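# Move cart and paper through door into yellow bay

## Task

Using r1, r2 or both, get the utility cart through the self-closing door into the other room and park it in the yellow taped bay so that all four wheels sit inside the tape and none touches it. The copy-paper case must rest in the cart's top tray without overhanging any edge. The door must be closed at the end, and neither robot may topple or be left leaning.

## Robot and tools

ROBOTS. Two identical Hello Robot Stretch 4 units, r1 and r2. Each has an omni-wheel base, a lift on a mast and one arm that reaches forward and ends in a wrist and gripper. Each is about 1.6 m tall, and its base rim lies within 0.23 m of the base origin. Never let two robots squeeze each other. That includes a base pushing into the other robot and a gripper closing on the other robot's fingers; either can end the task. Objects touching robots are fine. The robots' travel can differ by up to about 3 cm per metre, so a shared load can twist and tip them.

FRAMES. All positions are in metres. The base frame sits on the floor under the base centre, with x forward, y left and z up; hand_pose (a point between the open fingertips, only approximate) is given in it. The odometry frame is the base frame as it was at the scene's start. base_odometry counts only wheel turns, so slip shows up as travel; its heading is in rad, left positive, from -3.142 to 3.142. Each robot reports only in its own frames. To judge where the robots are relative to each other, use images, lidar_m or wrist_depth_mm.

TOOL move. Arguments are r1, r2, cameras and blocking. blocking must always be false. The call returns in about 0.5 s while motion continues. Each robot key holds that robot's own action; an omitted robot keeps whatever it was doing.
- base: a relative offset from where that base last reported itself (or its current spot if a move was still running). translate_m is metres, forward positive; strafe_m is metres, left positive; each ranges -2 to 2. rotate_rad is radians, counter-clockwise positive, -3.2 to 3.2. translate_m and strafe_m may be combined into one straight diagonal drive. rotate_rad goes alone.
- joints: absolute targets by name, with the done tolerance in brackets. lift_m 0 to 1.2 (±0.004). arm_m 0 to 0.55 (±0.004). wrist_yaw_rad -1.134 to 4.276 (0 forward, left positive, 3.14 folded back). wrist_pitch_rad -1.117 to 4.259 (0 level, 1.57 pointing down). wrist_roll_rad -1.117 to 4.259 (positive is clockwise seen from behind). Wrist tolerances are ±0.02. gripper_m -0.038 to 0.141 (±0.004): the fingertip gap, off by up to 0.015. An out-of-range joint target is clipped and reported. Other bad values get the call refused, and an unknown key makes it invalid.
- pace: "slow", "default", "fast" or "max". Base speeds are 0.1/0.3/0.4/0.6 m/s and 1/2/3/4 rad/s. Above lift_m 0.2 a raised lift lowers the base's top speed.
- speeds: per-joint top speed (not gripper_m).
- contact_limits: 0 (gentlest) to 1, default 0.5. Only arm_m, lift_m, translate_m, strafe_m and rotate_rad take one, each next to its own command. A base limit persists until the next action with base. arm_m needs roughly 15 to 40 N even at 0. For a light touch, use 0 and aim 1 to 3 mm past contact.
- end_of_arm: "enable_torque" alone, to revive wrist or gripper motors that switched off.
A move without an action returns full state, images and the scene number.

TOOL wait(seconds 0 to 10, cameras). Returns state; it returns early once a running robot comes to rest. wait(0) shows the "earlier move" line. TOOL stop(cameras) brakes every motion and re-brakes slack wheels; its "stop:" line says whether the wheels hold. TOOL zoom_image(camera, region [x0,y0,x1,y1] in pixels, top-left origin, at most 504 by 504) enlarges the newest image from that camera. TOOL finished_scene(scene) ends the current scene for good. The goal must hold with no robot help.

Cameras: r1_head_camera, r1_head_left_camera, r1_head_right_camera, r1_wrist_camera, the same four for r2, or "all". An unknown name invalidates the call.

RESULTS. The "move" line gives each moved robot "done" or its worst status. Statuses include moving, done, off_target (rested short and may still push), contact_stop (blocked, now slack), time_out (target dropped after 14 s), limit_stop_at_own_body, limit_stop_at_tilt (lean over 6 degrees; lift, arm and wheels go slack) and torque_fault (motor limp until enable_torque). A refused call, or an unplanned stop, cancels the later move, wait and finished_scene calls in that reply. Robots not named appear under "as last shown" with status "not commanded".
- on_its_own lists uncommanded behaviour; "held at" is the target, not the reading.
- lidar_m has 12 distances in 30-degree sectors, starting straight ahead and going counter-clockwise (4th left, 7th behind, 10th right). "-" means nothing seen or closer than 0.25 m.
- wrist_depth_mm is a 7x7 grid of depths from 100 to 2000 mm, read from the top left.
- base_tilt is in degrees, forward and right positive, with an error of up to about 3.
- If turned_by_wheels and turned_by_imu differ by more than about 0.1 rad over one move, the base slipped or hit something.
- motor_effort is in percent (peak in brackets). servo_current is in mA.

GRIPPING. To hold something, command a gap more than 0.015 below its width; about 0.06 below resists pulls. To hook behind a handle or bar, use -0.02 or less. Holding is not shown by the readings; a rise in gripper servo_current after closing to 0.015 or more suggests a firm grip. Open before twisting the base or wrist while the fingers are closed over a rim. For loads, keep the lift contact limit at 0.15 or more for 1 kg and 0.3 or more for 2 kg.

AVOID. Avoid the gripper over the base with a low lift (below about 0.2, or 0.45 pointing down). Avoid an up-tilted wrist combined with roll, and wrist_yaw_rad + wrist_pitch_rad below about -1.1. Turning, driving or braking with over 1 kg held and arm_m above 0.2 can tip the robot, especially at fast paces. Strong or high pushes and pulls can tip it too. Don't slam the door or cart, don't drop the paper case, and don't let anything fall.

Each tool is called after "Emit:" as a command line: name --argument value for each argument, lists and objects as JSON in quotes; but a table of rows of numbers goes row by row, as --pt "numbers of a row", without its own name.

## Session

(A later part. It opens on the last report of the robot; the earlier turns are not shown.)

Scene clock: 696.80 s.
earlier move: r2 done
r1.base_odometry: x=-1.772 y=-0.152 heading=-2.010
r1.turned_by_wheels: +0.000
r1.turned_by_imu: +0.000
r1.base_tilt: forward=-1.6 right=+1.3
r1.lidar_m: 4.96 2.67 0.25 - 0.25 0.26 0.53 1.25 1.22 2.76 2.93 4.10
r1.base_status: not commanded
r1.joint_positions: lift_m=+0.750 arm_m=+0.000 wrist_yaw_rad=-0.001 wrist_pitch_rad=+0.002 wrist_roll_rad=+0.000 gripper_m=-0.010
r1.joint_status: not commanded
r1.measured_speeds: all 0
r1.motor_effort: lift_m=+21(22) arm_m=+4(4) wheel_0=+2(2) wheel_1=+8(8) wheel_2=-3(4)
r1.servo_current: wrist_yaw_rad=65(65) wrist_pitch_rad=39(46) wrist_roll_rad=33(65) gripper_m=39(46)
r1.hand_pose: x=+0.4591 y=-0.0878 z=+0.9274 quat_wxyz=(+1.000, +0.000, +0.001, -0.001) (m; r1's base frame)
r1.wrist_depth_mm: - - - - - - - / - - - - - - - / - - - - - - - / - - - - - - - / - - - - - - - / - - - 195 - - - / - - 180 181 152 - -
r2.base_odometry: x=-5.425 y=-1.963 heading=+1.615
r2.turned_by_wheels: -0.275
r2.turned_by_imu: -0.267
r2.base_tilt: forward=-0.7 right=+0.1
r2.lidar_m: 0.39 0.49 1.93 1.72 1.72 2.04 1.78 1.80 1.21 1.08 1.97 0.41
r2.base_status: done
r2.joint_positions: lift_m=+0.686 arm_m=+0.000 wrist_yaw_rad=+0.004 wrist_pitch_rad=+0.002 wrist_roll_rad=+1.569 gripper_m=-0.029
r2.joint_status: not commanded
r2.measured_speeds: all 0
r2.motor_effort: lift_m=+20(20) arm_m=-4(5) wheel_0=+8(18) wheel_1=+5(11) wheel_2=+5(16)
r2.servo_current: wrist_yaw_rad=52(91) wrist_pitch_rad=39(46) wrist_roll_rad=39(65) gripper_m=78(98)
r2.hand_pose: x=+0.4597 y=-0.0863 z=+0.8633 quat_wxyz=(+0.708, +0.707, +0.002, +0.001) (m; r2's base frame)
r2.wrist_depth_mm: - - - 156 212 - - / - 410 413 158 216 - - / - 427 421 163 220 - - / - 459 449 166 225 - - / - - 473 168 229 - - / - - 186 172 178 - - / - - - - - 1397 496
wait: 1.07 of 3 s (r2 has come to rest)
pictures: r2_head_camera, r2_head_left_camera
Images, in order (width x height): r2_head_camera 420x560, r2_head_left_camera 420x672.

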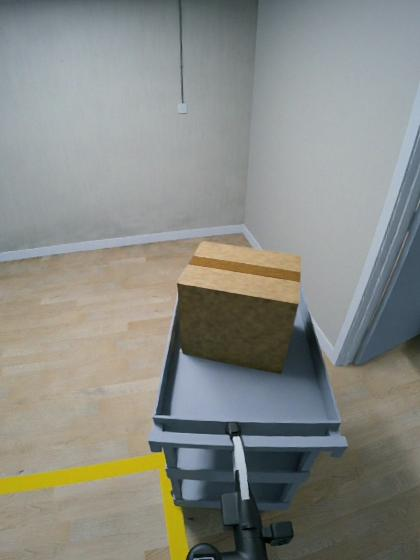

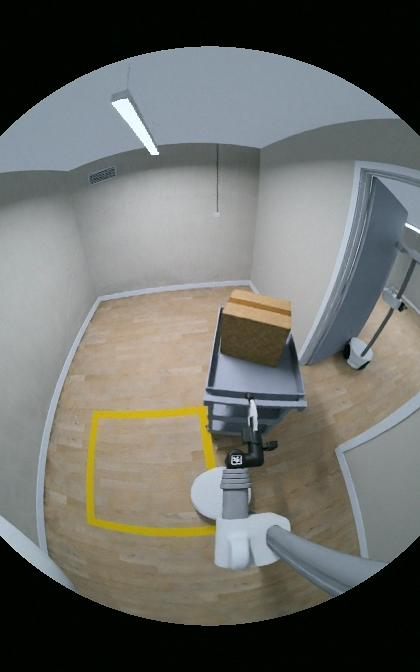

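Emit:
move --r2 '{"base":{"strafe_m":-0.3,"translate_m":0.03},"pace":"slow"}' --blocking false

Emit:
wait --seconds 6

Emit:
move --r2 '{"base":{"rotate_rad":0.4},"pace":"slow"}' --blocking false

Emit:
wait --seconds 3

Emit:
move --r2 '{"base":{"strafe_m":-0.32,"translate_m":0.1},"pace":"slow"}' --blocking false

Emit:
wait --seconds 6 --cameras '["r2_head_camera","r2_head_left_camera"]'

Scene clock: 715.27 s.
move: r2 moving
r1: as last shown
r1.base_tilt: forward=-1.6 right=+1.2
r1.lidar_m: 4.96 2.70 0.25 - 0.25 0.25 0.55 1.26 1.21 2.78 2.92 4.13
r1.motor_effort: lift_m=+21(22) arm_m=+4(4) wheel_0=+2(3) wheel_1=+8(8) wheel_2=-3(3)
r1.servo_current: wrist_yaw_rad=72(72) wrist_pitch_rad=39(46) wrist_roll_rad=52(59) gripper_m=39(46)
r1.wrist_depth_mm: - - - - - - - / - - - - - - - / - - - - - - - / - - - - - - - / - - - - - - - / - - - 195 - - - / - - 181 180 153 - -
r2.base_odometry: x=-5.412 y=-1.962 heading=+1.615
r2.turned_by_wheels: +0.000
r2.turned_by_imu: +0.001
r2.base_tilt: forward=-0.6 right=+0.1
r2.lidar_m: 0.40 0.44 1.93 1.74 1.75 2.04 1.76 1.81 1.20 1.07 1.97 0.41
r2.base_status: translate_m moving; strafe_m moving
r2.joint_positions: lift_m=+0.686 arm_m=+0.000 wrist_yaw_rad=+0.004 wrist_pitch_rad=+0.002 wrist_roll_rad=+1.569 gripper_m=-0.029
r2.joint_status: not commanded
r2.measured_speeds: translate_m=+0.006 strafe_m=-0.053 rotate_rad=-0.002 lift_m=+0.000 arm_m=+0.000 wrist_yaw_rad=+0.000 wrist_pitch_rad=+0.000 wrist_roll_rad=+0.000
r2.motor_effort: lift_m=+20(20) arm_m=-4(4) wheel_0=+12(18) wheel_1=-4(6) wheel_2=-6(7)
r2.servo_current: wrist_yaw_rad=39(52) wrist_pitch_rad=39(46) wrist_roll_rad=46(52) gripper_m=85(91)
r2.hand_pose: x=+0.4597 y=-0.0863 z=+0.8633 quat_wxyz=(+0.708, +0.707, +0.002, +0.001) (m; r2's base frame)
r2.wrist_depth_mm: - - - 156 213 - - / - 410 413 159 217 - - / - 430 427 162 221 - - / - 452 445 165 224 - - / - - 469 168 229 - - / - - 195 171 179 - - / - - - - 238 1430 504
pictures: none

Scene clock: 718.97 s.
earlier move: r2 done
r1.base_odometry: x=-1.772 y=-0.152 heading=-2.010
r1.turned_by_wheels: +0.000
r1.turned_by_imu: +0.000
r1.base_tilt: forward=-1.6 right=+1.3
r1.lidar_m: 4.97 2.71 0.25 - 0.25 0.25 0.55 1.22 1.23 2.78 2.93 4.12
r1.base_status: not commanded
r1.joint_positions: lift_m=+0.750 arm_m=+0.000 wrist_yaw_rad=-0.001 wrist_pitch_rad=+0.002 wrist_roll_rad=+0.000 gripper_m=-0.010
r1.joint_status: not commanded
r1.measured_speeds: all 0
r1.motor_effort: lift_m=+21(22) arm_m=+4(4) wheel_0=+2(3) wheel_1=+8(8) wheel_2=-3(4)
r1.servo_current: wrist_yaw_rad=59(72) wrist_pitch_rad=39(46) wrist_roll_rad=52(65) gripper_m=39(52)
r1.hand_pose: x=+0.4591 y=-0.0878 z=+0.9274 quat_wxyz=(+1.000, +0.000, +0.001, -0.001) (m; r1's base frame)
r1.wrist_depth_mm: - - - - - - - / - - - - - - - / - - - - - - - / - - - - - - - / - - - - - - - / - - - 194 - - - / - - 180 180 152 - -
r2.base_odometry: x=-5.127 y=-1.920 heading=+1.615
r2.turned_by_wheels: +0.000
r2.turned_by_imu: +0.000
r2.base_tilt: forward=-0.7 right=+0.1
r2.lidar_m: 0.35 0.39 2.24 2.01 2.03 1.99 1.77 1.42 0.90 0.77 0.79 0.46
r2.base_status: done
r2.joint_positions: lift_m=+0.686 arm_m=+0.000 wrist_yaw_rad=+0.004 wrist_pitch_rad=+0.002 wrist_roll_rad=+1.569 gripper_m=-0.029
r2.joint_status: not commanded
r2.measured_speeds: all 0
r2.motor_effort: lift_m=+20(20) arm_m=-4(4) wheel_0=+6(18) wheel_1=-3(7) wheel_2=-7(11)
r2.servo_current: wrist_yaw_rad=52(59) wrist_pitch_rad=46(46) wrist_roll_rad=46(65) gripper_m=85(98)
r2.hand_pose: x=+0.4597 y=-0.0863 z=+0.8633 quat_wxyz=(+0.708, +0.707, +0.002, +0.001) (m; r2's base frame)
r2.wrist_depth_mm: - - - 208 278 - - / - - - 199 265 - - / - - - 191 254 778 - / - 452 449 185 245 854 - / - 452 452 179 237 - - / - 452 187 171 178 - - / - - 449 - 221 - -
wait: 3.70 of 6 s (r2 has come to rest)
pictures: none

Scene clock: 719.47 s.
move: r2 moving
r1: as last shown
r1.lidar_m: 4.97 2.72 0.25 - 0.25 0.25 0.53 1.24 1.22 2.77 2.91 4.13
r1.motor_effort: lift_m=+21(22) arm_m=+4(4) wheel_0=+1(3) wheel_1=+8(8) wheel_2=-3(3)
r1.servo_current: wrist_yaw_rad=52(59) wrist_pitch_rad=39(52) wrist_roll_rad=46(65) gripper_m=46(46)
r1.wrist_depth_mm: - - - - - - - / - - - - - - - / - - - - - - - / - - - - - - - / - - - - - - - / - - - 195 - - - / - - 181 180 152 - -
r2.base_odometry: x=-5.127 y=-1.921 heading=+1.739
r2.turned_by_wheels: +0.124
r2.turned_by_imu: +0.119
r2.base_tilt: forward=-0.7 right=+0.1
r2.lidar_m: 0.35 3.03 2.16 2.00 2.05 1.87 1.76 1.22 0.83 0.77 1.73 0.46
r2.base_status: rotate_rad moving
r2.joint_positions: lift_m=+0.686 arm_m=+0.000 wrist_yaw_rad=-0.015 wrist_pitch_rad=+0.002 wrist_roll_rad=+1.569 gripper_m=-0.029
r2.joint_status: not commanded
r2.measured_speeds: translate_m=-0.001 strafe_m=+0.000 rotate_rad=+0.495 lift_m=+0.000 arm_m=+0.000 wrist_yaw_rad=-0.008 wrist_pitch_rad=+0.000 wrist_roll_rad=+0.000
r2.motor_effort: lift_m=+20(20) arm_m=-1(4) wheel_0=-9(14) wheel_1=-9(11) wheel_2=-21(21)
r2.servo_current: wrist_yaw_rad=91(91) wrist_pitch_rad=46(46) wrist_roll_rad=46(52) gripper_m=91(91)
r2.hand_pose: x=+0.4579 y=-0.0918 z=+0.8633 quat_wxyz=(+0.708, +0.706, -0.005, -0.006) (m; r2's base frame)
r2.wrist_depth_mm: - - - 191 257 - - / - - - 187 251 - 500 / - - - 183 243 809 - / - 452 452 180 239 842 - / - 452 452 175 234 - - / - - 185 170 179 - - / - - 462 - 224 - -
pictures: none

Scene clock: 720.53 s.
earlier move: r2 done
r1.base_odometry: x=-1.772 y=-0.152 heading=-2.010
r1.turned_by_wheels: +0.000
r1.turned_by_imu: +0.000
r1.base_tilt: forward=-1.6 right=+1.3
r1.lidar_m: 4.97 2.67 0.25 - 0.25 0.25 0.54 1.22 1.20 2.77 2.91 4.13
r1.base_status: not commanded
r1.joint_positions: lift_m=+0.750 arm_m=+0.000 wrist_yaw_rad=-0.001 wrist_pitch_rad=+0.002 wrist_roll_rad=+0.000 gripper_m=-0.010
r1.joint_status: not commanded
r1.measured_speeds: all 0
r1.motor_effort: lift_m=+22(22) arm_m=+4(4) wheel_0=+2(3) wheel_1=+8(8) wheel_2=-3(4)
r1.servo_current: wrist_yaw_rad=46(65) wrist_pitch_rad=52(52) wrist_roll_rad=39(65) gripper_m=39(52)
r1.hand_pose: x=+0.4591 y=-0.0878 z=+0.9274 quat_wxyz=(+1.000, +0.000, +0.001, -0.001) (m; r1's base frame)
r1.wrist_depth_mm: - - - - - - - / - - - - - - - / - - - - - - - / - - - - - - - / - - - - - - - / - - - 194 - - - / - - 180 180 152 - -
r2.base_odometry: x=-5.127 y=-1.920 heading=+2.013
r2.turned_by_wheels: +0.274
r2.turned_by_imu: +0.265
r2.base_tilt: forward=-0.7 right=+0.0
r2.lidar_m: 0.43 2.42 2.04 2.03 2.19 1.78 1.75 0.95 0.79 0.76 0.48 0.41
r2.base_status: done
r2.joint_positions: lift_m=+0.686 arm_m=+0.000 wrist_yaw_rad=-0.013 wrist_pitch_rad=+0.002 wrist_roll_rad=+1.569 gripper_m=-0.029
r2.joint_status: not commanded
r2.measured_speeds: all 0
r2.motor_effort: lift_m=+20(20) arm_m=+4(4) wheel_0=-8(17) wheel_1=-5(11) wheel_2=-7(22)
r2.servo_current: wrist_yaw_rad=72(98) wrist_pitch_rad=39(46) wrist_roll_rad=59(59) gripper_m=85(91)
r2.hand_pose: x=+0.4581 y=-0.0912 z=+0.8633 quat_wxyz=(+0.708, +0.707, -0.004, -0.006) (m; r2's base frame)
r2.wrist_depth_mm: - 404 394 130 185 - - / - 389 392 135 194 - - / - 430 427 144 206 - - / - - 462 152 216 - - / - - 508 161 227 1863 - / - - 184 169 177 1576 500 / - - - - - 1618 1182
wait: 1.07 of 3 s (r2 has come to rest)
pictures: none

Scene clock: 721.03 s.
move: r2 moving
r1: as last shown
r1.lidar_m: 4.97 2.71 0.25 - 0.25 0.25 0.54 1.23 1.23 2.77 2.92 4.12
r1.motor_effort: lift_m=+21(22) arm_m=+4(4) wheel_0=+2(2) wheel_1=+8(8) wheel_2=-4(4)
r1.servo_current: wrist_yaw_rad=33(59) wrist_pitch_rad=39(59) wrist_roll_rad=59(65) gripper_m=46(46)
r1.wrist_depth_mm: - - - - - - - / - - - - - - - / - - - - - - - / - - - - - - - / - - - - - - - / - - - 195 - - - / - - 181 180 152 - -
r2.base_odometry: x=-5.118 y=-1.912 heading=+2.013
r2.turned_by_wheels: +0.000
r2.turned_by_imu: +0.000
r2.base_tilt: forward=-0.7 right=+0.1
r2.lidar_m: 0.40 2.45 2.04 2.04 2.18 1.79 1.74 0.92 0.78 0.76 0.45 0.39
r2.base_status: translate_m moving; strafe_m moving
r2.joint_positions: lift_m=+0.686 arm_m=+0.000 wrist_yaw_rad=-0.005 wrist_pitch_rad=+0.002 wrist_roll_rad=+1.569 gripper_m=-0.029
r2.joint_status: not commanded
r2.measured_speeds: translate_m=+0.015 strafe_m=-0.048 rotate_rad=+0.001 lift_m=+0.000 arm_m=+0.000 wrist_yaw_rad=+0.039 wrist_pitch_rad=+0.000 wrist_roll_rad=+0.000
r2.motor_effort: lift_m=+20(20) arm_m=+4(4) wheel_0=+6(12) wheel_1=-4(8) wheel_2=-11(12)
r2.servo_current: wrist_yaw_rad=39(85) wrist_pitch_rad=33(46) wrist_roll_rad=52(59) gripper_m=91(91)
r2.hand_pose: x=+0.4589 y=-0.0888 z=+0.8633 quat_wxyz=(+0.708, +0.707, -0.001, -0.003) (m; r2's base frame)
r2.wrist_depth_mm: - 392 382 127 180 - - / - 384 384 132 189 - - / - 427 421 140 202 - - / - 480 462 149 215 - - / - - 512 156 224 1708 - / - - 187 167 179 1618 500 / - - - - - 1618 1182
pictures: none

Scene clock: 725.13 s.
earlier move: r2 done
r1.base_odometry: x=-1.772 y=-0.152 heading=-2.010
r1.turned_by_wheels: +0.000
r1.turned_by_imu: +0.000
r1.base_tilt: forward=-1.6 right=+1.3
r1.lidar_m: 4.98 2.69 0.25 - 0.25 0.25 0.54 1.24 1.21 2.78 2.92 4.10
r1.base_status: not commanded
r1.joint_positions: lift_m=+0.750 arm_m=+0.000 wrist_yaw_rad=-0.001 wrist_pitch_rad=+0.002 wrist_roll_rad=+0.000 gripper_m=-0.010
r1.joint_status: not commanded
r1.measured_speeds: all 0
r1.motor_effort: lift_m=+22(22) arm_m=+4(4) wheel_0=+2(3) wheel_1=+8(9) wheel_2=-3(4)
r1.servo_current: wrist_yaw_rad=59(72) wrist_pitch_rad=52(59) wrist_roll_rad=46(72) gripper_m=46(52)
r1.hand_pose: x=+0.4591 y=-0.0878 z=+0.9274 quat_wxyz=(+1.000, +0.000, +0.001, -0.001) (m; r1's base frame)
r1.wrist_depth_mm: - - - - - - - / - - - - - - - / - - - - - - - / - - - - - - - / - - - - - - - / - - - 194 - - - / - - 180 181 152 - -
r2.base_odometry: x=-4.881 y=-1.693 heading=+2.013
r2.turned_by_wheels: +0.000
r2.turned_by_imu: +0.003
r2.base_tilt: forward=-0.7 right=+0.0
r2.lidar_m: 0.41 2.79 2.31 2.30 2.33 1.98 1.13 0.60 0.47 1.47 1.09 0.41
r2.base_status: done
r2.joint_positions: lift_m=+0.686 arm_m=+0.000 wrist_yaw_rad=+0.006 wrist_pitch_rad=+0.002 wrist_roll_rad=+1.569 gripper_m=-0.029
r2.joint_status: not commanded
r2.measured_speeds: all 0
r2.motor_effort: lift_m=+20(20) arm_m=+4(4) wheel_0=+5(18) wheel_1=-4(8) wheel_2=-2(12)
r2.servo_current: wrist_yaw_rad=59(85) wrist_pitch_rad=39(52) wrist_roll_rad=59(59) gripper_m=91(98)
r2.hand_pose: x=+0.4598 y=-0.0856 z=+0.8633 quat_wxyz=(+0.708, +0.707, +0.003, +0.001) (m; r2's base frame)
r2.wrist_depth_mm: - - 500 135 190 - - / - 389 392 142 198 - - / - 424 418 148 206 - - / - 469 459 155 219 - - / - - 496 163 226 - - / - - 189 168 178 1618 500 / - - - - - 1499 1182
wait: 4.10 of 6 s (r2 has come to rest)
pictures: r2_head_camera, r2_head_left_camera
Images, in order (width x height): r2_head_camera 420x560, r2_head_left_camera 420x672.

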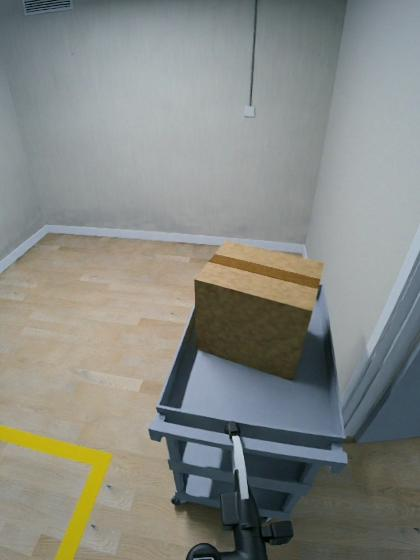

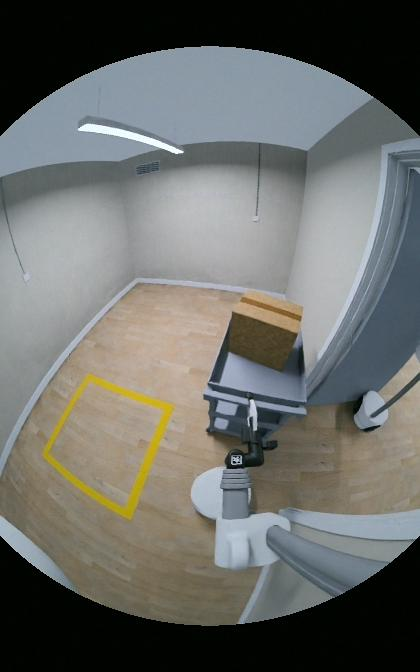

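Emit:
move --r2 '{"base":{"translate_m":0.12,"strafe_m":0.25},"pace":"slow"}' --blocking false

Emit:
wait --seconds 6

Emit:
move --r2 '{"base":{"rotate_rad":-0.3},"pace":"slow"}' --blocking false

Emit:
wait --seconds 3

Emit:
move --r2 '{"base":{"translate_m":0.04,"strafe_m":0.27},"pace":"slow"}' --blocking false

Emit:
wait --seconds 6

Emit:
move --r2 '{"base":{"rotate_rad":-0.31},"pace":"slow"}' --blocking false

Emit:
wait --seconds 3 --cameras '["r2_head_camera","r2_head_left_camera"]'

Scene clock: 750.57 s.
move: r2 moving
r1: as last shown
r1.lidar_m: 4.95 2.70 0.25 - 0.25 0.25 0.54 1.24 1.22 2.79 2.92 4.10
r1.motor_effort: lift_m=+21(22) arm_m=+4(4) wheel_0=+2(2) wheel_1=+8(8) wheel_2=-3(3)
r1.servo_current: wrist_yaw_rad=33(59) wrist_pitch_rad=39(46) wrist_roll_rad=46(59) gripper_m=46(46)
r1.wrist_depth_mm: - - - - - - - / - - - - - - - / - - - - - - - / - - - - - - - / - - - - - - - / - - - 194 - - - / - - 180 180 152 - -
r2.base_odometry: x=-4.893 y=-1.693 heading=+2.013
r2.turned_by_wheels: +0.000
r2.turned_by_imu: +0.000
r2.base_tilt: forward=-0.7 right=+0.0
r2.lidar_m: 0.39 2.77 2.31 2.30 2.32 1.97 1.15 0.61 0.51 1.49 1.11 0.39
r2.base_status: translate_m moving; strafe_m moving
r2.joint_positions: lift_m=+0.686 arm_m=+0.000 wrist_yaw_rad=+0.002 wrist_pitch_rad=+0.002 wrist_roll_rad=+1.569 gripper_m=-0.029
r2.joint_status: not commanded
r2.measured_speeds: translate_m=+0.020 strafe_m=+0.044 rotate_rad=+0.000 lift_m=+0.000 arm_m=+0.000 wrist_yaw_rad=-0.025 wrist_pitch_rad=+0.000 wrist_roll_rad=+0.000
r2.motor_effort: lift_m=+20(20) arm_m=+4(4) wheel_0=-10(10) wheel_1=+8(8) wheel_2=-9(10)
r2.servo_current: wrist_yaw_rad=52(72) wrist_pitch_rad=46(52) wrist_roll_rad=52(59) gripper_m=91(91)
r2.hand_pose: x=+0.4595 y=-0.0868 z=+0.8633 quat_wxyz=(+0.708, +0.707, +0.002, +0.000) (m; r2's base frame)
r2.wrist_depth_mm: - - 559 138 193 - - / - 397 392 143 200 - - / - 424 421 150 210 - - / - 469 459 156 218 - - / - - 492 163 227 - - / - - 187 169 179 1618 492 / - - - - - 1499 1205
pictures: none

Scene clock: 754.13 s.
earlier move: r2 done
r1.base_odometry: x=-1.772 y=-0.152 heading=-2.010
r1.turned_by_wheels: +0.000
r1.turned_by_imu: +0.000
r1.base_tilt: forward=-1.6 right=+1.3
r1.lidar_m: 4.95 2.68 0.25 - 0.25 0.25 0.53 1.22 1.22 2.77 2.93 4.11
r1.base_status: not commanded
r1.joint_positions: lift_m=+0.750 arm_m=+0.000 wrist_yaw_rad=-0.001 wrist_pitch_rad=+0.002 wrist_roll_rad=+0.000 gripper_m=-0.010
r1.joint_status: not commanded
r1.measured_speeds: all 0
r1.motor_effort: lift_m=+22(22) arm_m=+3(4) wheel_0=+1(3) wheel_1=+8(8) wheel_2=-3(4)
r1.servo_current: wrist_yaw_rad=59(65) wrist_pitch_rad=46(46) wrist_roll_rad=59(72) gripper_m=39(52)
r1.hand_pose: x=+0.4591 y=-0.0878 z=+0.9274 quat_wxyz=(+1.000, +0.000, +0.001, -0.001) (m; r1's base frame)
r1.wrist_depth_mm: - - - - - - - / - - - - - - - / - - - - - - - / - - - - - - - / - - - - - - - / - - - 194 - - - / - - 180 180 153 - -
r2.base_odometry: x=-5.158 y=-1.691 heading=+2.012
r2.turned_by_wheels: -0.001
r2.turned_by_imu: -0.001
r2.base_tilt: forward=-0.7 right=+0.0
r2.lidar_m: 0.45 2.45 2.02 2.04 2.29 2.00 1.70 0.93 0.78 1.67 0.36 0.34
r2.base_status: done
r2.joint_positions: lift_m=+0.686 arm_m=+0.000 wrist_yaw_rad=-0.008 wrist_pitch_rad=+0.002 wrist_roll_rad=+1.569 gripper_m=-0.029
r2.joint_status: not commanded
r2.measured_speeds: all 0
r2.motor_effort: lift_m=+20(20) arm_m=+4(4) wheel_0=-9(15) wheel_1=+3(10) wheel_2=-7(14)
r2.servo_current: wrist_yaw_rad=52(72) wrist_pitch_rad=46(52) wrist_roll_rad=39(65) gripper_m=91(98)
r2.hand_pose: x=+0.4585 y=-0.0898 z=+0.8633 quat_wxyz=(+0.708, +0.707, -0.002, -0.004) (m; r2's base frame)
r2.wrist_depth_mm: - 343 338 - 143 - - / - 384 387 - 160 - - / - 462 449 105 178 - - / - - - 115 196 1499 - / - - - 138 222 1576 484 / - - 185 156 178 1618 1182 / - - - - 334 330 343
wait: 3.57 of 6 s (r2 has come to rest)
pictures: none

Scene clock: 754.63 s.
move: r2 moving
r1: as last shown
r1.lidar_m: 4.97 2.71 0.25 - 0.25 0.25 0.54 1.23 1.23 2.78 2.94 4.13
r1.motor_effort: lift_m=+22(22) arm_m=+4(4) wheel_0=+2(2) wheel_1=+8(8) wheel_2=-3(3)
r1.servo_current: wrist_yaw_rad=52(65) wrist_pitch_rad=46(46) wrist_roll_rad=59(65) gripper_m=46(46)
r1.wrist_depth_mm: - - - - - - - / - - - - - - - / - - - - - - - / - - - - - - - / - - - - - - - / - - - 195 - - - / - - 181 181 153 - -
r2.base_odometry: x=-5.158 y=-1.692 heading=+1.889
r2.turned_by_wheels: -0.123
r2.turned_by_imu: -0.118
r2.base_tilt: forward=-0.7 right=+0.0
r2.lidar_m: 0.44 2.70 2.09 2.03 2.18 2.04 1.99 1.01 0.77 0.83 1.15 0.35
r2.base_status: rotate_rad moving
r2.joint_positions: lift_m=+0.686 arm_m=+0.000 wrist_yaw_rad=+0.011 wrist_pitch_rad=+0.002 wrist_roll_rad=+1.569 gripper_m=-0.029
r2.joint_status: not commanded
r2.measured_speeds: translate_m=-0.001 strafe_m=+0.000 rotate_rad=-0.482 lift_m=+0.000 arm_m=+0.000 wrist_yaw_rad=+0.024 wrist_pitch_rad=+0.000 wrist_roll_rad=+0.000
r2.motor_effort: lift_m=+20(20) arm_m=+4(4) wheel_0=+16(16) wheel_1=+11(11) wheel_2=+12(12)
r2.servo_current: wrist_yaw_rad=59(65) wrist_pitch_rad=39(46) wrist_roll_rad=46(52) gripper_m=98(98)
r2.hand_pose: x=+0.4602 y=-0.0843 z=+0.8633 quat_wxyz=(+0.708, +0.706, +0.005, +0.003) (m; r2's base frame)
r2.wrist_depth_mm: - 342 336 - 149 - - / - 375 379 103 163 - - / - 439 430 109 178 - - / - - 500 125 196 - - / - - - 136 218 1576 496 / - - - 154 177 1618 1182 / - - - - 276 332 1098
pictures: none

Scene clock: 755.53 s.
earlier move: r2 done
r1.base_odometry: x=-1.772 y=-0.152 heading=-2.010
r1.turned_by_wheels: +0.000
r1.turned_by_imu: +0.000
r1.base_tilt: forward=-1.6 right=+1.3
r1.lidar_m: 4.98 2.71 0.25 - 0.25 0.25 0.56 1.23 1.23 2.76 2.92 4.10
r1.base_status: not commanded
r1.joint_positions: lift_m=+0.750 arm_m=+0.000 wrist_yaw_rad=-0.001 wrist_pitch_rad=+0.002 wrist_roll_rad=+0.000 gripper_m=-0.010
r1.joint_status: not commanded
r1.measured_speeds: all 0
r1.motor_effort: lift_m=+21(22) arm_m=+4(4) wheel_0=+2(3) wheel_1=+8(9) wheel_2=-3(4)
r1.servo_current: wrist_yaw_rad=59(65) wrist_pitch_rad=46(46) wrist_roll_rad=39(65) gripper_m=39(46)
r1.hand_pose: x=+0.4591 y=-0.0878 z=+0.9274 quat_wxyz=(+1.000, +0.000, +0.001, -0.001) (m; r1's base frame)
r1.wrist_depth_mm: - - - - - - - / - - - - - - - / - - - - - - - / - - - - - - - / - - - - - - - / - - - 195 - - - / - - 180 180 152 - -
r2.base_odometry: x=-5.158 y=-1.691 heading=+1.714
r2.turned_by_wheels: -0.176
r2.turned_by_imu: -0.171
r2.base_tilt: forward=-0.7 right=+0.0
r2.lidar_m: 0.40 2.78 2.19 2.05 2.08 2.16 2.00 1.20 0.80 0.76 1.34 0.41
r2.base_status: done
r2.joint_positions: lift_m=+0.686 arm_m=+0.000 wrist_yaw_rad=+0.004 wrist_pitch_rad=+0.002 wrist_roll_rad=+1.569 gripper_m=-0.029
r2.joint_status: not commanded
r2.measured_speeds: all 0
r2.motor_effort: lift_m=+20(20) arm_m=-4(4) wheel_0=+7(21) wheel_1=+5(11) wheel_2=+7(12)
r2.servo_current: wrist_yaw_rad=46(72) wrist_pitch_rad=46(46) wrist_roll_rad=52(59) gripper_m=91(98)
r2.hand_pose: x=+0.4596 y=-0.0863 z=+0.8633 quat_wxyz=(+0.708, +0.707, +0.002, +0.001) (m; r2's base frame)
r2.wrist_depth_mm: - - - 142 198 - - / - 399 399 148 205 768 - / - 427 424 153 212 - - / - 466 452 159 220 - - / - - 488 165 228 - - / - - 187 170 179 1618 500 / - - - - - 1618 1205
wait: 0.90 of 3 s (r2 has come to rest)
pictures: none

Scene clock: 756.03 s.
move: r2 moving
r1: as last shown
r1.lidar_m: 4.98 2.71 0.25 - 0.25 0.25 0.56 1.22 1.24 2.77 2.92 4.15
r1.motor_effort: lift_m=+21(22) arm_m=+4(4) wheel_0=+2(2) wheel_1=+8(8) wheel_2=-3(3)
r1.servo_current: wrist_yaw_rad=59(65) wrist_pitch_rad=33(46) wrist_roll_rad=52(52) gripper_m=39(46)
r1.wrist_depth_mm: - - - - - - - / - - - - - - - / - - - - - - - / - - - - - - - / - - - - - - - / - - - 195 - - - / - - 181 180 152 - -
r2.base_odometry: x=-5.171 y=-1.692 heading=+1.713
r2.turned_by_wheels: +0.000
r2.turned_by_imu: -0.001
r2.base_tilt: forward=-0.7 right=+0.1
r2.lidar_m: 0.41 2.79 2.17 2.04 2.10 2.15 1.99 1.23 0.83 0.77 1.32 0.42
r2.base_status: translate_m moving; strafe_m moving
r2.joint_positions: lift_m=+0.686 arm_m=+0.000 wrist_yaw_rad=+0.002 wrist_pitch_rad=+0.002 wrist_roll_rad=+1.569 gripper_m=-0.029
r2.joint_status: not commanded
r2.measured_speeds: translate_m=+0.008 strafe_m=+0.051 rotate_rad=-0.004 lift_m=+0.000 arm_m=+0.000 wrist_yaw_rad=-0.023 wrist_pitch_rad=+0.000 wrist_roll_rad=+0.000
r2.motor_effort: lift_m=+20(20) arm_m=-3(4) wheel_0=-10(10) wheel_1=+8(9) wheel_2=-5(8)
r2.servo_current: wrist_yaw_rad=39(59) wrist_pitch_rad=46(52) wrist_roll_rad=46(52) gripper_m=91(98)
r2.hand_pose: x=+0.4595 y=-0.0868 z=+0.8633 quat_wxyz=(+0.708, +0.707, +0.002, +0.000) (m; r2's base frame)
r2.wrist_depth_mm: - - - 145 202 - - / - 399 399 151 208 778 - / - 427 427 155 215 - - / - 469 455 160 222 - - / - - 484 167 229 - - / - - 185 171 179 1618 500 / - - - - - 1499 1229
pictures: none

Scene clock: 759.47 s.
earlier move: r2 done
r1.base_odometry: x=-1.772 y=-0.152 heading=-2.010
r1.turned_by_wheels: +0.000
r1.turned_by_imu: +0.000
r1.base_tilt: forward=-1.6 right=+1.3
r1.lidar_m: 4.96 2.68 0.25 - 0.25 0.25 0.53 1.21 1.23 2.78 2.89 4.10
r1.base_status: not commanded
r1.joint_positions: lift_m=+0.750 arm_m=+0.000 wrist_yaw_rad=-0.001 wrist_pitch_rad=+0.002 wrist_roll_rad=+0.000 gripper_m=-0.010
r1.joint_status: not commanded
r1.measured_speeds: all 0
r1.motor_effort: lift_m=+21(22) arm_m=+4(4) wheel_0=+2(3) wheel_1=+8(9) wheel_2=-3(4)
r1.servo_current: wrist_yaw_rad=39(72) wrist_pitch_rad=39(52) wrist_roll_rad=59(65) gripper_m=46(46)
r1.hand_pose: x=+0.4591 y=-0.0878 z=+0.9274 quat_wxyz=(+1.000, +0.000, +0.001, -0.001) (m; r1's base frame)
r1.wrist_depth_mm: - - - - - - - / - - - - - - - / - - - - - - - / - - - - - - - / - - - - - - - / - - - 195 - - - / - - 181 180 152 - -
r2.base_odometry: x=-5.430 y=-1.690 heading=+1.713
r2.turned_by_wheels: +0.000
r2.turned_by_imu: -0.001
r2.base_tilt: forward=-0.7 right=+0.1
r2.lidar_m: 0.43 2.72 1.87 1.77 1.82 2.24 2.05 1.62 1.11 1.04 0.39 0.35
r2.base_status: done
r2.joint_positions: lift_m=+0.686 arm_m=+0.000 wrist_yaw_rad=-0.008 wrist_pitch_rad=+0.002 wrist_roll_rad=+1.569 gripper_m=-0.029
r2.joint_status: not commanded
r2.measured_speeds: all 0
r2.motor_effort: lift_m=+20(20) arm_m=-4(4) wheel_0=-7(17) wheel_1=+2(9) wheel_2=-5(12)
r2.servo_current: wrist_yaw_rad=52(72) wrist_pitch_rad=39(52) wrist_roll_rad=46(65) gripper_m=85(98)
r2.hand_pose: x=+0.4586 y=-0.0896 z=+0.8633 quat_wxyz=(+0.708, +0.707, -0.002, -0.004) (m; r2's base frame)
r2.wrist_depth_mm: - 347 342 - 151 - - / - 384 387 105 165 - - / - 459 442 112 182 - - / - - 508 129 200 1661 - / - - - 145 224 1618 492 / - - 184 165 178 1618 1205 / - - - - 332 324 338
wait: 3.43 of 6 s (r2 has come to rest)
pictures: none

Scene clock: 759.97 s.
move: r2 moving
r1: as last shown
r1.lidar_m: 4.97 2.72 0.25 - 0.25 0.25 0.55 1.25 1.21 2.76 2.92 4.11
r1.motor_effort: lift_m=+22(22) arm_m=+4(4) wheel_0=+2(2) wheel_1=+8(8) wheel_2=-3(3)
r1.servo_current: wrist_yaw_rad=39(52) wrist_pitch_rad=39(46) wrist_roll_rad=39(59) gripper_m=46(46)
r1.wrist_depth_mm: - - - - - - - / - - - - - - - / - - - - - - - / - - - - - - - / - - - - - - - / - - - 195 - - - / - - 180 180 152 - -
r2.base_odometry: x=-5.431 y=-1.690 heading=+1.590
r2.turned_by_wheels: -0.123
r2.turned_by_imu: -0.119
r2.base_tilt: forward=-0.7 right=+0.1
r2.lidar_m: 0.43 2.68 2.01 1.78 1.78 2.14 2.03 1.94 1.16 1.04 1.41 0.37
r2.base_status: rotate_rad moving
r2.joint_positions: lift_m=+0.686 arm_m=+0.000 wrist_yaw_rad=+0.013 wrist_pitch_rad=+0.002 wrist_roll_rad=+1.569 gripper_m=-0.029
r2.joint_status: not commanded
r2.measured_speeds: translate_m=+0.001 strafe_m=+0.000 rotate_rad=-0.483 lift_m=+0.000 arm_m=+0.000 wrist_yaw_rad=+0.024 wrist_pitch_rad=+0.000 wrist_roll_rad=+0.000
r2.motor_effort: lift_m=+20(20) arm_m=-4(4) wheel_0=+17(19) wheel_1=+10(10) wheel_2=+14(14)
r2.servo_current: wrist_yaw_rad=78(78) wrist_pitch_rad=39(46) wrist_roll_rad=39(65) gripper_m=91(91)
r2.hand_pose: x=+0.4604 y=-0.0836 z=+0.8633 quat_wxyz=(+0.708, +0.706, +0.006, +0.004) (m; r2's base frame)
r2.wrist_depth_mm: - 343 340 102 156 - - / - 377 382 109 169 - - / - 436 430 116 183 - - / - - 488 129 199 - - / - - - 145 220 1618 521 / - - - 162 179 1661 1205 / - - 166 - 271 334 1205
pictures: none

Scene clock: 760.87 s.
earlier move: r2 done
r1.base_odometry: x=-1.772 y=-0.152 heading=-2.010
r1.turned_by_wheels: +0.000
r1.turned_by_imu: +0.000
r1.base_tilt: forward=-1.6 right=+1.3
r1.lidar_m: 4.97 2.69 0.25 - 0.25 0.25 0.55 1.23 1.23 2.78 2.90 4.12
r1.base_status: not commanded
r1.joint_positions: lift_m=+0.750 arm_m=+0.000 wrist_yaw_rad=-0.001 wrist_pitch_rad=+0.002 wrist_roll_rad=+0.000 gripper_m=-0.010
r1.joint_status: not commanded
r1.measured_speeds: all 0
r1.motor_effort: lift_m=+22(22) arm_m=+4(4) wheel_0=+2(2) wheel_1=+8(8) wheel_2=-3(4)
r1.servo_current: wrist_yaw_rad=39(72) wrist_pitch_rad=39(52) wrist_roll_rad=52(65) gripper_m=39(46)
r1.hand_pose: x=+0.4591 y=-0.0878 z=+0.9274 quat_wxyz=(+1.000, +0.000, +0.001, -0.001) (m; r1's base frame)
r1.wrist_depth_mm: - - - - - - - / - - - - - - - / - - - - - - - / - - - - - - - / - - - - - - - / - - - 194 - - - / - - 181 180 152 - -
r2.base_odometry: x=-5.431 y=-1.690 heading=+1.405
r2.turned_by_wheels: -0.185
r2.turned_by_imu: -0.180
r2.base_tilt: forward=-0.7 right=+0.0
r2.lidar_m: 0.41 0.41 2.27 1.81 1.77 1.95 2.09 2.05 1.30 1.05 1.87 0.43
r2.base_status: done
r2.joint_positions: lift_m=+0.686 arm_m=+0.000 wrist_yaw_rad=+0.007 wrist_pitch_rad=+0.002 wrist_roll_rad=+1.569 gripper_m=-0.029
r2.joint_status: not commanded
r2.measured_speeds: all 0
r2.motor_effort: lift_m=+20(20) arm_m=-3(4) wheel_0=+10(19) wheel_1=+5(11) wheel_2=+8(15)
r2.servo_current: wrist_yaw_rad=39(91) wrist_pitch_rad=39(46) wrist_roll_rad=52(65) gripper_m=91(91)
r2.hand_pose: x=+0.4599 y=-0.0855 z=+0.8633 quat_wxyz=(+0.708, +0.707, +0.003, +0.001) (m; r2's base frame)
r2.wrist_depth_mm: - - - 153 208 - - / - 407 407 157 214 768 - / - 427 424 160 219 - - / - 462 449 164 224 - - / - - 477 167 229 - - / - - 185 171 177 1756 - / - - - - - 1430 477
wait: 0.90 of 3 s (r2 has come to rest)
pictures: r2_head_camera, r2_head_left_camera
Images, in order (width x height): r2_head_camera 420x560, r2_head_left_camera 420x672.

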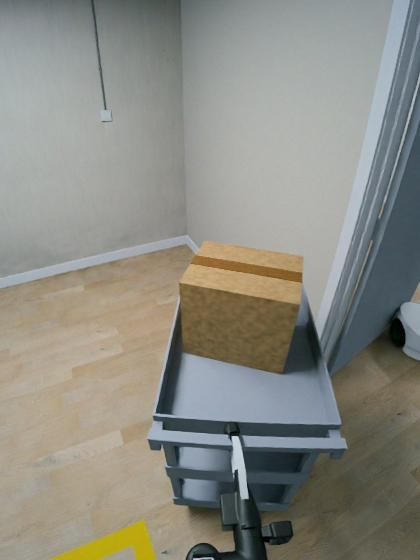

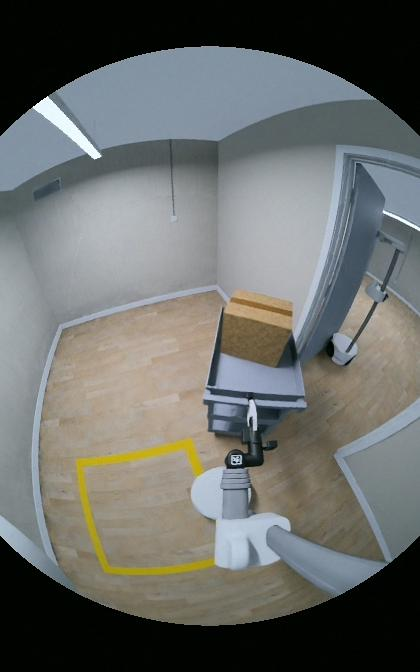

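Emit:
move --r2 '{"base":{"translate_m":0.1,"strafe_m":0.28},"pace":"slow"}' --blocking false

Emit:
wait --seconds 6

Emit:
move --r2 '{"base":{"rotate_rad":-0.3},"pace":"slow"}' --blocking false

Emit:
wait --seconds 3

Emit:
move --r2 '{"base":{"translate_m":0.02,"strafe_m":0.29},"pace":"slow"}' --blocking false

Emit:
wait --seconds 6

Emit:
move --r2 '{"base":{"rotate_rad":-0.3},"pace":"slow"}' --blocking false

Emit:
wait --seconds 3 --cameras '["r2_head_camera","r2_head_left_camera"]'

Scene clock: 769.80 s.
move: r2 moving
r1: as last shown
r1.lidar_m: 4.98 2.70 0.25 - 0.25 0.25 0.55 1.23 1.21 2.78 2.93 4.13
r1.motor_effort: lift_m=+21(22) arm_m=+4(4) wheel_0=+2(2) wheel_1=+8(8) wheel_2=-3(3)
r1.servo_current: wrist_yaw_rad=52(59) wrist_pitch_rad=52(52) wrist_roll_rad=46(65) gripper_m=46(46)
r1.wrist_depth_mm: - - - - - - - / - - - - - - - / - - - - - - - / - - - - - - - / - - - - - - - / - - - 195 - - - / - - 181 180 153 - -
r2.base_odometry: x=-5.442 y=-1.684 heading=+1.404
r2.turned_by_wheels: +0.000
r2.turned_by_imu: +0.000
r2.base_tilt: forward=-0.7 right=+0.1
r2.lidar_m: 0.39 2.64 2.29 1.80 1.75 1.94 2.10 2.07 1.36 1.06 1.90 0.40
r2.base_status: translate_m moving; strafe_m moving
r2.joint_positions: lift_m=+0.686 arm_m=+0.000 wrist_yaw_rad=+0.003 wrist_pitch_rad=+0.002 wrist_roll_rad=+1.569 gripper_m=-0.029
r2.joint_status: not commanded
r2.measured_speeds: translate_m=+0.017 strafe_m=+0.046 rotate_rad=-0.001 lift_m=+0.000 arm_m=+0.000 wrist_yaw_rad=-0.012 wrist_pitch_rad=+0.000 wrist_roll_rad=+0.000
r2.motor_effort: lift_m=+20(20) arm_m=-4(4) wheel_0=-4(8) wheel_1=+8(11) wheel_2=-9(9)
r2.servo_current: wrist_yaw_rad=46(59) wrist_pitch_rad=46(46) wrist_roll_rad=39(52) gripper_m=91(91)
r2.hand_pose: x=+0.4596 y=-0.0865 z=+0.8633 quat_wxyz=(+0.708, +0.707, +0.002, +0.000) (m; r2's base frame)
r2.wrist_depth_mm: - - - 154 211 - - / - 413 407 158 216 759 - / - 424 427 162 220 - - / - 459 449 165 224 - - / - - 477 169 230 - - / - - 186 172 178 1708 - / - - - - - 1464 480
pictures: none

Scene clock: 773.53 s.
earlier move: r2 done
r1.base_odometry: x=-1.772 y=-0.152 heading=-2.010
r1.turned_by_wheels: +0.000
r1.turned_by_imu: +0.000
r1.base_tilt: forward=-1.6 right=+1.3
r1.lidar_m: 4.98 2.71 0.25 - 0.25 0.25 0.54 1.23 1.22 2.77 2.95 4.10
r1.base_status: not commanded
r1.joint_positions: lift_m=+0.750 arm_m=+0.000 wrist_yaw_rad=-0.001 wrist_pitch_rad=+0.002 wrist_roll_rad=+0.000 gripper_m=-0.010
r1.joint_status: not commanded
r1.measured_speeds: all 0
r1.motor_effort: lift_m=+22(22) arm_m=+4(4) wheel_0=+2(3) wheel_1=+8(8) wheel_2=-3(4)
r1.servo_current: wrist_yaw_rad=59(72) wrist_pitch_rad=39(52) wrist_roll_rad=26(72) gripper_m=39(52)
r1.hand_pose: x=+0.4591 y=-0.0878 z=+0.9274 quat_wxyz=(+1.000, +0.000, +0.001, -0.001) (m; r1's base frame)
r1.wrist_depth_mm: - - - - - - - / - - - - - - - / - - - - - - - / - - - - - - - / - - - - - - - / - - - 194 - - - / - - 180 180 153 - -
r2.base_odometry: x=-5.690 y=-1.545 heading=+1.404
r2.turned_by_wheels: +0.000
r2.turned_by_imu: +0.000
r2.base_tilt: forward=-0.7 right=+0.1
r2.lidar_m: 0.43 2.46 2.00 1.58 1.55 1.72 2.28 2.25 1.56 1.33 0.38 0.37
r2.base_status: done
r2.joint_positions: lift_m=+0.686 arm_m=+0.000 wrist_yaw_rad=-0.008 wrist_pitch_rad=+0.002 wrist_roll_rad=+1.569 gripper_m=-0.029
r2.joint_status: not commanded
r2.measured_speeds: all 0
r2.motor_effort: lift_m=+20(20) arm_m=-4(4) wheel_0=-5(14) wheel_1=+6(11) wheel_2=-8(14)
r2.servo_current: wrist_yaw_rad=46(72) wrist_pitch_rad=39(46) wrist_roll_rad=39(65) gripper_m=91(98)
r2.hand_pose: x=+0.4586 y=-0.0896 z=+0.8633 quat_wxyz=(+0.708, +0.707, -0.002, -0.004) (m; r2's base frame)
r2.wrist_depth_mm: - 345 343 102 157 - - / - 382 384 110 169 - - / - 433 436 118 185 - - / - - 496 131 202 - - / - - - 147 223 1576 500 / - - 184 166 178 1618 1205 / - - - - - 325 1078
wait: 3.73 of 6 s (r2 has come to rest)
pictures: none

Scene clock: 774.03 s.
move: r2 moving
r1: as last shown
r1.lidar_m: 4.98 2.70 0.25 - 0.25 0.26 0.55 1.23 1.21 2.78 2.93 4.12
r1.motor_effort: lift_m=+22(22) arm_m=+4(4) wheel_0=+2(3) wheel_1=+8(8) wheel_2=-3(3)
r1.servo_current: wrist_yaw_rad=46(59) wrist_pitch_rad=39(46) wrist_roll_rad=46(65) gripper_m=39(46)
r1.wrist_depth_mm: - - - - - - - / - - - - - - - / - - - - - - - / - - - - - - - / - - - - - - - / - - - 195 - - - / - - 180 180 152 - -
r2.base_odometry: x=-5.690 y=-1.545 heading=+1.281
r2.turned_by_wheels: -0.123
r2.turned_by_imu: -0.119
r2.base_tilt: forward=-0.7 right=+0.0
r2.lidar_m: 0.39 2.46 2.21 1.62 1.56 1.63 2.25 2.26 1.78 1.30 2.04 0.39
r2.base_status: rotate_rad moving
r2.joint_positions: lift_m=+0.686 arm_m=+0.000 wrist_yaw_rad=+0.011 wrist_pitch_rad=+0.002 wrist_roll_rad=+1.569 gripper_m=-0.029
r2.joint_status: not commanded
r2.measured_speeds: translate_m=-0.001 strafe_m=+0.002 rotate_rad=-0.490 lift_m=+0.000 arm_m=+0.000 wrist_yaw_rad=+0.012 wrist_pitch_rad=+0.000 wrist_roll_rad=+0.000
r2.motor_effort: lift_m=+20(20) arm_m=-4(4) wheel_0=+16(16) wheel_1=+10(11) wheel_2=+11(11)
r2.servo_current: wrist_yaw_rad=65(72) wrist_pitch_rad=46(46) wrist_roll_rad=52(59) gripper_m=78(91)
r2.hand_pose: x=+0.4602 y=-0.0843 z=+0.8633 quat_wxyz=(+0.708, +0.706, +0.005, +0.003) (m; r2's base frame)
r2.wrist_depth_mm: - 343 347 111 166 - - / - 379 379 120 175 - - / - 421 421 127 190 - - / - - 469 136 204 - - / - - - 150 221 1708 525 / - - - 162 175 1618 480 / - - - - - 1397 1205
pictures: none

Scene clock: 774.93 s.
earlier move: r2 done
r1.base_odometry: x=-1.772 y=-0.152 heading=-2.010
r1.turned_by_wheels: +0.000
r1.turned_by_imu: +0.000
r1.base_tilt: forward=-1.6 right=+1.3
r1.lidar_m: 4.96 2.68 0.25 - 0.25 0.26 0.53 1.22 1.23 2.78 2.92 4.07
r1.base_status: not commanded
r1.joint_positions: lift_m=+0.750 arm_m=+0.000 wrist_yaw_rad=-0.001 wrist_pitch_rad=+0.002 wrist_roll_rad=+0.000 gripper_m=-0.010
r1.joint_status: not commanded
r1.measured_speeds: all 0
r1.motor_effort: lift_m=+22(22) arm_m=+4(4) wheel_0=+1(3) wheel_1=+8(8) wheel_2=-3(3)
r1.servo_current: wrist_yaw_rad=39(72) wrist_pitch_rad=39(52) wrist_roll_rad=52(78) gripper_m=39(46)
r1.hand_pose: x=+0.4591 y=-0.0878 z=+0.9274 quat_wxyz=(+1.000, +0.000, +0.001, -0.001) (m; r1's base frame)
r1.wrist_depth_mm: - - - - - - - / - - - - - - - / - - - - - - - / - - - - - - - / - - - - - - - / - - - 194 - - - / - - 180 180 152 - -
r2.base_odometry: x=-5.690 y=-1.545 heading=+1.106
r2.turned_by_wheels: -0.175
r2.turned_by_imu: -0.170
r2.base_tilt: forward=-0.7 right=+0.0
r2.lidar_m: 0.39 2.46 2.48 1.76 1.56 1.57 1.95 2.26 2.19 1.35 1.28 0.44
r2.base_status: done
r2.joint_positions: lift_m=+0.686 arm_m=+0.000 wrist_yaw_rad=+0.003 wrist_pitch_rad=+0.002 wrist_roll_rad=+1.569 gripper_m=-0.029
r2.joint_status: not commanded
r2.measured_speeds: all 0
r2.motor_effort: lift_m=+20(20) arm_m=-3(4) wheel_0=+7(17) wheel_1=+6(11) wheel_2=+9(11)
r2.servo_current: wrist_yaw_rad=39(72) wrist_pitch_rad=39(46) wrist_roll_rad=46(59) gripper_m=91(91)
r2.hand_pose: x=+0.4596 y=-0.0865 z=+0.8633 quat_wxyz=(+0.708, +0.707, +0.002, +0.000) (m; r2's base frame)
r2.wrist_depth_mm: - - - 158 216 - - / - 407 418 161 219 - - / - 427 427 164 222 - - / - 452 449 167 227 - - / - 480 473 169 229 - - / - - 187 171 178 - - / - - - - 238 1499 496
wait: 0.90 of 3 s (r2 has come to rest)
pictures: none

Scene clock: 775.43 s.
move: r2 moving
r1: as last shown
r1.base_tilt: forward=-1.6 right=+1.2
r1.lidar_m: 4.98 2.68 0.25 - 0.25 0.25 0.56 1.23 1.21 2.76 2.94 4.10
r1.motor_effort: lift_m=+21(22) arm_m=+4(4) wheel_0=+2(2) wheel_1=+8(8) wheel_2=-3(3)
r1.servo_current: wrist_yaw_rad=52(59) wrist_pitch_rad=39(46) wrist_roll_rad=46(65) gripper_m=39(52)
r1.wrist_depth_mm: - - - - - - - / - - - - - - - / - - - - - - - / - - - - - - - / - - - - - - - / - - - 194 - - - / - - 180 181 152 - -
r2.base_odometry: x=-5.702 y=-1.538 heading=+1.106
r2.turned_by_wheels: +0.000
r2.turned_by_imu: +0.000
r2.base_tilt: forward=-0.7 right=+0.1
r2.lidar_m: 0.40 2.45 2.48 1.76 1.55 1.57 1.92 2.27 2.21 1.41 1.31 0.42
r2.base_status: translate_m moving; strafe_m moving
r2.joint_positions: lift_m=+0.686 arm_m=+0.000 wrist_yaw_rad=+0.002 wrist_pitch_rad=+0.002 wrist_roll_rad=+1.569 gripper_m=-0.029
r2.joint_status: not commanded
r2.measured_speeds: translate_m=+0.004 strafe_m=+0.053 rotate_rad=-0.004 lift_m=+0.000 arm_m=+0.000 wrist_yaw_rad=-0.023 wrist_pitch_rad=+0.000 wrist_roll_rad=+0.000
r2.motor_effort: lift_m=+20(20) arm_m=-4(4) wheel_0=-9(9) wheel_1=+8(10) wheel_2=-4(7)
r2.servo_current: wrist_yaw_rad=39(59) wrist_pitch_rad=46(46) wrist_roll_rad=46(59) gripper_m=91(98)
r2.hand_pose: x=+0.4595 y=-0.0869 z=+0.8633 quat_wxyz=(+0.708, +0.707, +0.002, +0.000) (m; r2's base frame)
r2.wrist_depth_mm: - - - 161 220 - - / - 418 415 164 222 - - / - 427 427 167 225 - - / - 449 449 227 228 - - / - 473 477 170 231 - - / - - 186 172 179 - - / - - - - 237 1499 504
pictures: none

Scene clock: 779.03 s.
earlier move: r2 done
r1.base_odometry: x=-1.772 y=-0.152 heading=-2.010
r1.turned_by_wheels: +0.000
r1.turned_by_imu: +0.000
r1.base_tilt: forward=-1.6 right=+1.3
r1.lidar_m: 4.97 2.68 0.25 - 0.25 0.26 0.54 1.24 1.24 2.78 2.91 4.15
r1.base_status: not commanded
r1.joint_positions: lift_m=+0.750 arm_m=+0.000 wrist_yaw_rad=-0.001 wrist_pitch_rad=+0.002 wrist_roll_rad=+0.000 gripper_m=-0.010
r1.joint_status: not commanded
r1.measured_speeds: all 0
r1.motor_effort: lift_m=+22(22) arm_m=+3(4) wheel_0=+2(3) wheel_1=+8(9) wheel_2=-3(3)
r1.servo_current: wrist_yaw_rad=46(72) wrist_pitch_rad=46(52) wrist_roll_rad=59(65) gripper_m=46(52)
r1.hand_pose: x=+0.4591 y=-0.0878 z=+0.9274 quat_wxyz=(+1.000, +0.000, +0.001, -0.001) (m; r1's base frame)
r1.wrist_depth_mm: - - - - - - - / - - - - - - - / - - - - - - - / - - - - - - - / - - - - - - - / - - - 194 - - - / - - 180 180 152 - -
r2.base_odometry: x=-5.940 y=-1.397 heading=+1.105
r2.turned_by_wheels: +0.000
r2.turned_by_imu: -0.001
r2.base_tilt: forward=-0.6 right=+0.1
r2.lidar_m: 0.45 2.26 2.28 1.52 1.34 1.37 1.68 2.45 2.47 1.58 0.40 0.38
r2.base_status: done
r2.joint_positions: lift_m=+0.686 arm_m=+0.000 wrist_yaw_rad=-0.006 wrist_pitch_rad=+0.002 wrist_roll_rad=+1.569 gripper_m=-0.029
r2.joint_status: not commanded
r2.measured_speeds: all 0
r2.motor_effort: lift_m=+20(20) arm_m=-3(4) wheel_0=-6(15) wheel_1=+4(10) wheel_2=-5(9)
r2.servo_current: wrist_yaw_rad=59(65) wrist_pitch_rad=33(52) wrist_roll_rad=52(59) gripper_m=91(98)
r2.hand_pose: x=+0.4588 y=-0.0891 z=+0.8633 quat_wxyz=(+0.708, +0.707, -0.001, -0.003) (m; r2's base frame)
r2.wrist_depth_mm: - 345 347 106 162 - - / - 384 387 118 175 - - / - 430 433 125 189 - - / - 504 496 136 206 - - / - - - 152 225 1576 508 / - - 185 168 177 1618 1205 / - - - - - 334 1060
wait: 3.60 of 6 s (r2 has come to rest)
pictures: none

Scene clock: 779.53 s.
move: r2 moving
r1: as last shown
r1.lidar_m: 4.97 2.70 0.25 - 0.25 0.25 0.57 1.23 1.23 2.76 2.91 4.12
r1.motor_effort: lift_m=+22(22) arm_m=+4(4) wheel_0=+2(2) wheel_1=+8(8) wheel_2=-3(4)
r1.servo_current: wrist_yaw_rad=52(59) wrist_pitch_rad=46(46) wrist_roll_rad=59(59) gripper_m=46(46)
r1.wrist_depth_mm: - - - - - - - / - - - - - - - / - - - - - - - / - - - - - - - / - - - - - - - / - - - 195 - - - / - - 180 181 153 - -
r2.base_odometry: x=-5.940 y=-1.397 heading=+0.982
r2.turned_by_wheels: -0.123
r2.turned_by_imu: -0.119
r2.base_tilt: forward=-0.7 right=+0.1
r2.lidar_m: 0.40 2.26 2.25 1.63 1.35 1.34 1.54 2.46 2.47 1.75 1.58 0.40
r2.base_status: rotate_rad moving
r2.joint_positions: lift_m=+0.686 arm_m=+0.000 wrist_yaw_rad=+0.012 wrist_pitch_rad=+0.002 wrist_roll_rad=+1.569 gripper_m=-0.029
r2.joint_status: not commanded
r2.measured_speeds: translate_m=+0.001 strafe_m=+0.001 rotate_rad=-0.488 lift_m=+0.000 arm_m=+0.000 wrist_yaw_rad=+0.005 wrist_pitch_rad=+0.000 wrist_roll_rad=+0.000
r2.motor_effort: lift_m=+20(20) arm_m=-4(4) wheel_0=+17(22) wheel_1=+10(10) wheel_2=+13(13)
r2.servo_current: wrist_yaw_rad=78(78) wrist_pitch_rad=33(46) wrist_roll_rad=39(59) gripper_m=91(91)
r2.hand_pose: x=+0.4603 y=-0.0839 z=+0.8633 quat_wxyz=(+0.708, +0.706, +0.005, +0.003) (m; r2's base frame)
r2.wrist_depth_mm: - 353 351 115 172 - - / - 379 382 124 181 - - / - 421 424 131 193 - - / - 473 473 142 206 - - / - - - 153 224 1708 530 / - - - 167 178 1618 480 / - - - - - 1576 1205
pictures: none

Scene clock: 780.43 s.
earlier move: r2 done
r1.base_odometry: x=-1.772 y=-0.152 heading=-2.010
r1.turned_by_wheels: +0.000
r1.turned_by_imu: +0.000
r1.base_tilt: forward=-1.6 right=+1.3
r1.lidar_m: 4.95 2.70 0.25 - 0.25 0.25 0.53 1.25 1.22 2.79 2.91 4.09
r1.base_status: not commanded
r1.joint_positions: lift_m=+0.750 arm_m=+0.000 wrist_yaw_rad=-0.001 wrist_pitch_rad=+0.002 wrist_roll_rad=+0.000 gripper_m=-0.010
r1.joint_status: not commanded
r1.measured_speeds: all 0
r1.motor_effort: lift_m=+21(22) arm_m=+4(4) wheel_0=+2(2) wheel_1=+8(8) wheel_2=-3(4)
r1.servo_current: wrist_yaw_rad=46(59) wrist_pitch_rad=39(52) wrist_roll_rad=46(59) gripper_m=46(46)
r1.hand_pose: x=+0.4591 y=-0.0878 z=+0.9274 quat_wxyz=(+1.000, +0.000, +0.001, -0.001) (m; r1's base frame)
r1.wrist_depth_mm: - - - - - - - / - - - - - - - / - - - - - - - / - - - - - - - / - - - - - - - / - - - 195 - - - / - - 180 181 153 - -
r2.base_odometry: x=-5.940 y=-1.397 heading=+0.807
r2.turned_by_wheels: -0.175
r2.turned_by_imu: -0.170
r2.base_tilt: forward=-0.7 right=+0.0
r2.lidar_m: 0.38 0.41 2.28 1.87 1.38 1.35 1.45 2.10 2.47 1.97 1.59 0.42
r2.base_status: done
r2.joint_positions: lift_m=+0.686 arm_m=+0.000 wrist_yaw_rad=+0.009 wrist_pitch_rad=+0.002 wrist_roll_rad=+1.569 gripper_m=-0.029
r2.joint_status: not commanded
r2.measured_speeds: all 0
r2.motor_effort: lift_m=+20(20) arm_m=-3(4) wheel_0=+10(22) wheel_1=+6(10) wheel_2=+7(16)
r2.servo_current: wrist_yaw_rad=65(78) wrist_pitch_rad=33(46) wrist_roll_rad=52(59) gripper_m=85(91)
r2.hand_pose: x=+0.4601 y=-0.0848 z=+0.8633 quat_wxyz=(+0.708, +0.707, +0.004, +0.002) (m; r2's base frame)
r2.wrist_depth_mm: - - - 163 222 1576 - / - 1160 418 165 224 732 - / - 427 427 167 227 - - / - 445 449 228 229 - - / - 466 469 171 232 - - / - 488 187 172 178 - - / - - - - 236 530 484
wait: 0.90 of 3 s (r2 has come to rest)
pictures: r2_head_camera, r2_head_left_camera
Images, in order (width x height): r2_head_camera 420x560, r2_head_left_camera 420x672.

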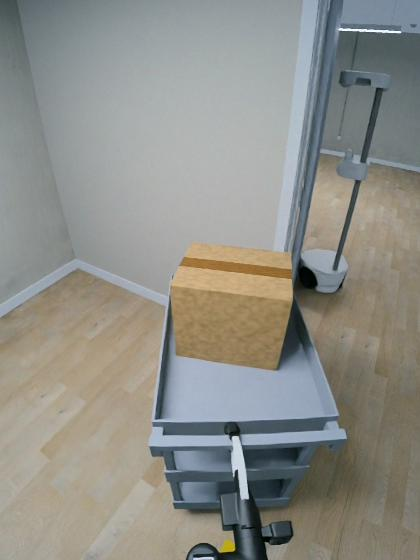

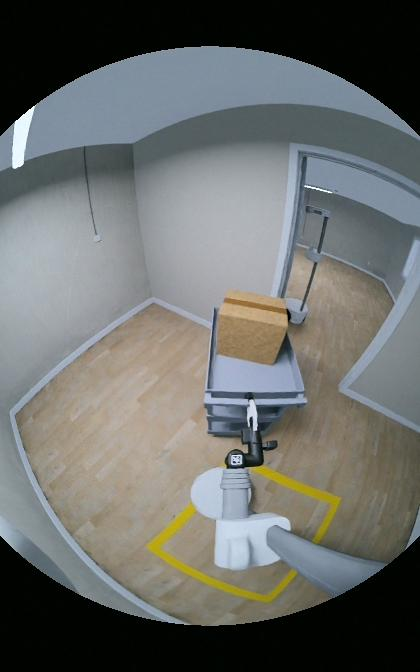

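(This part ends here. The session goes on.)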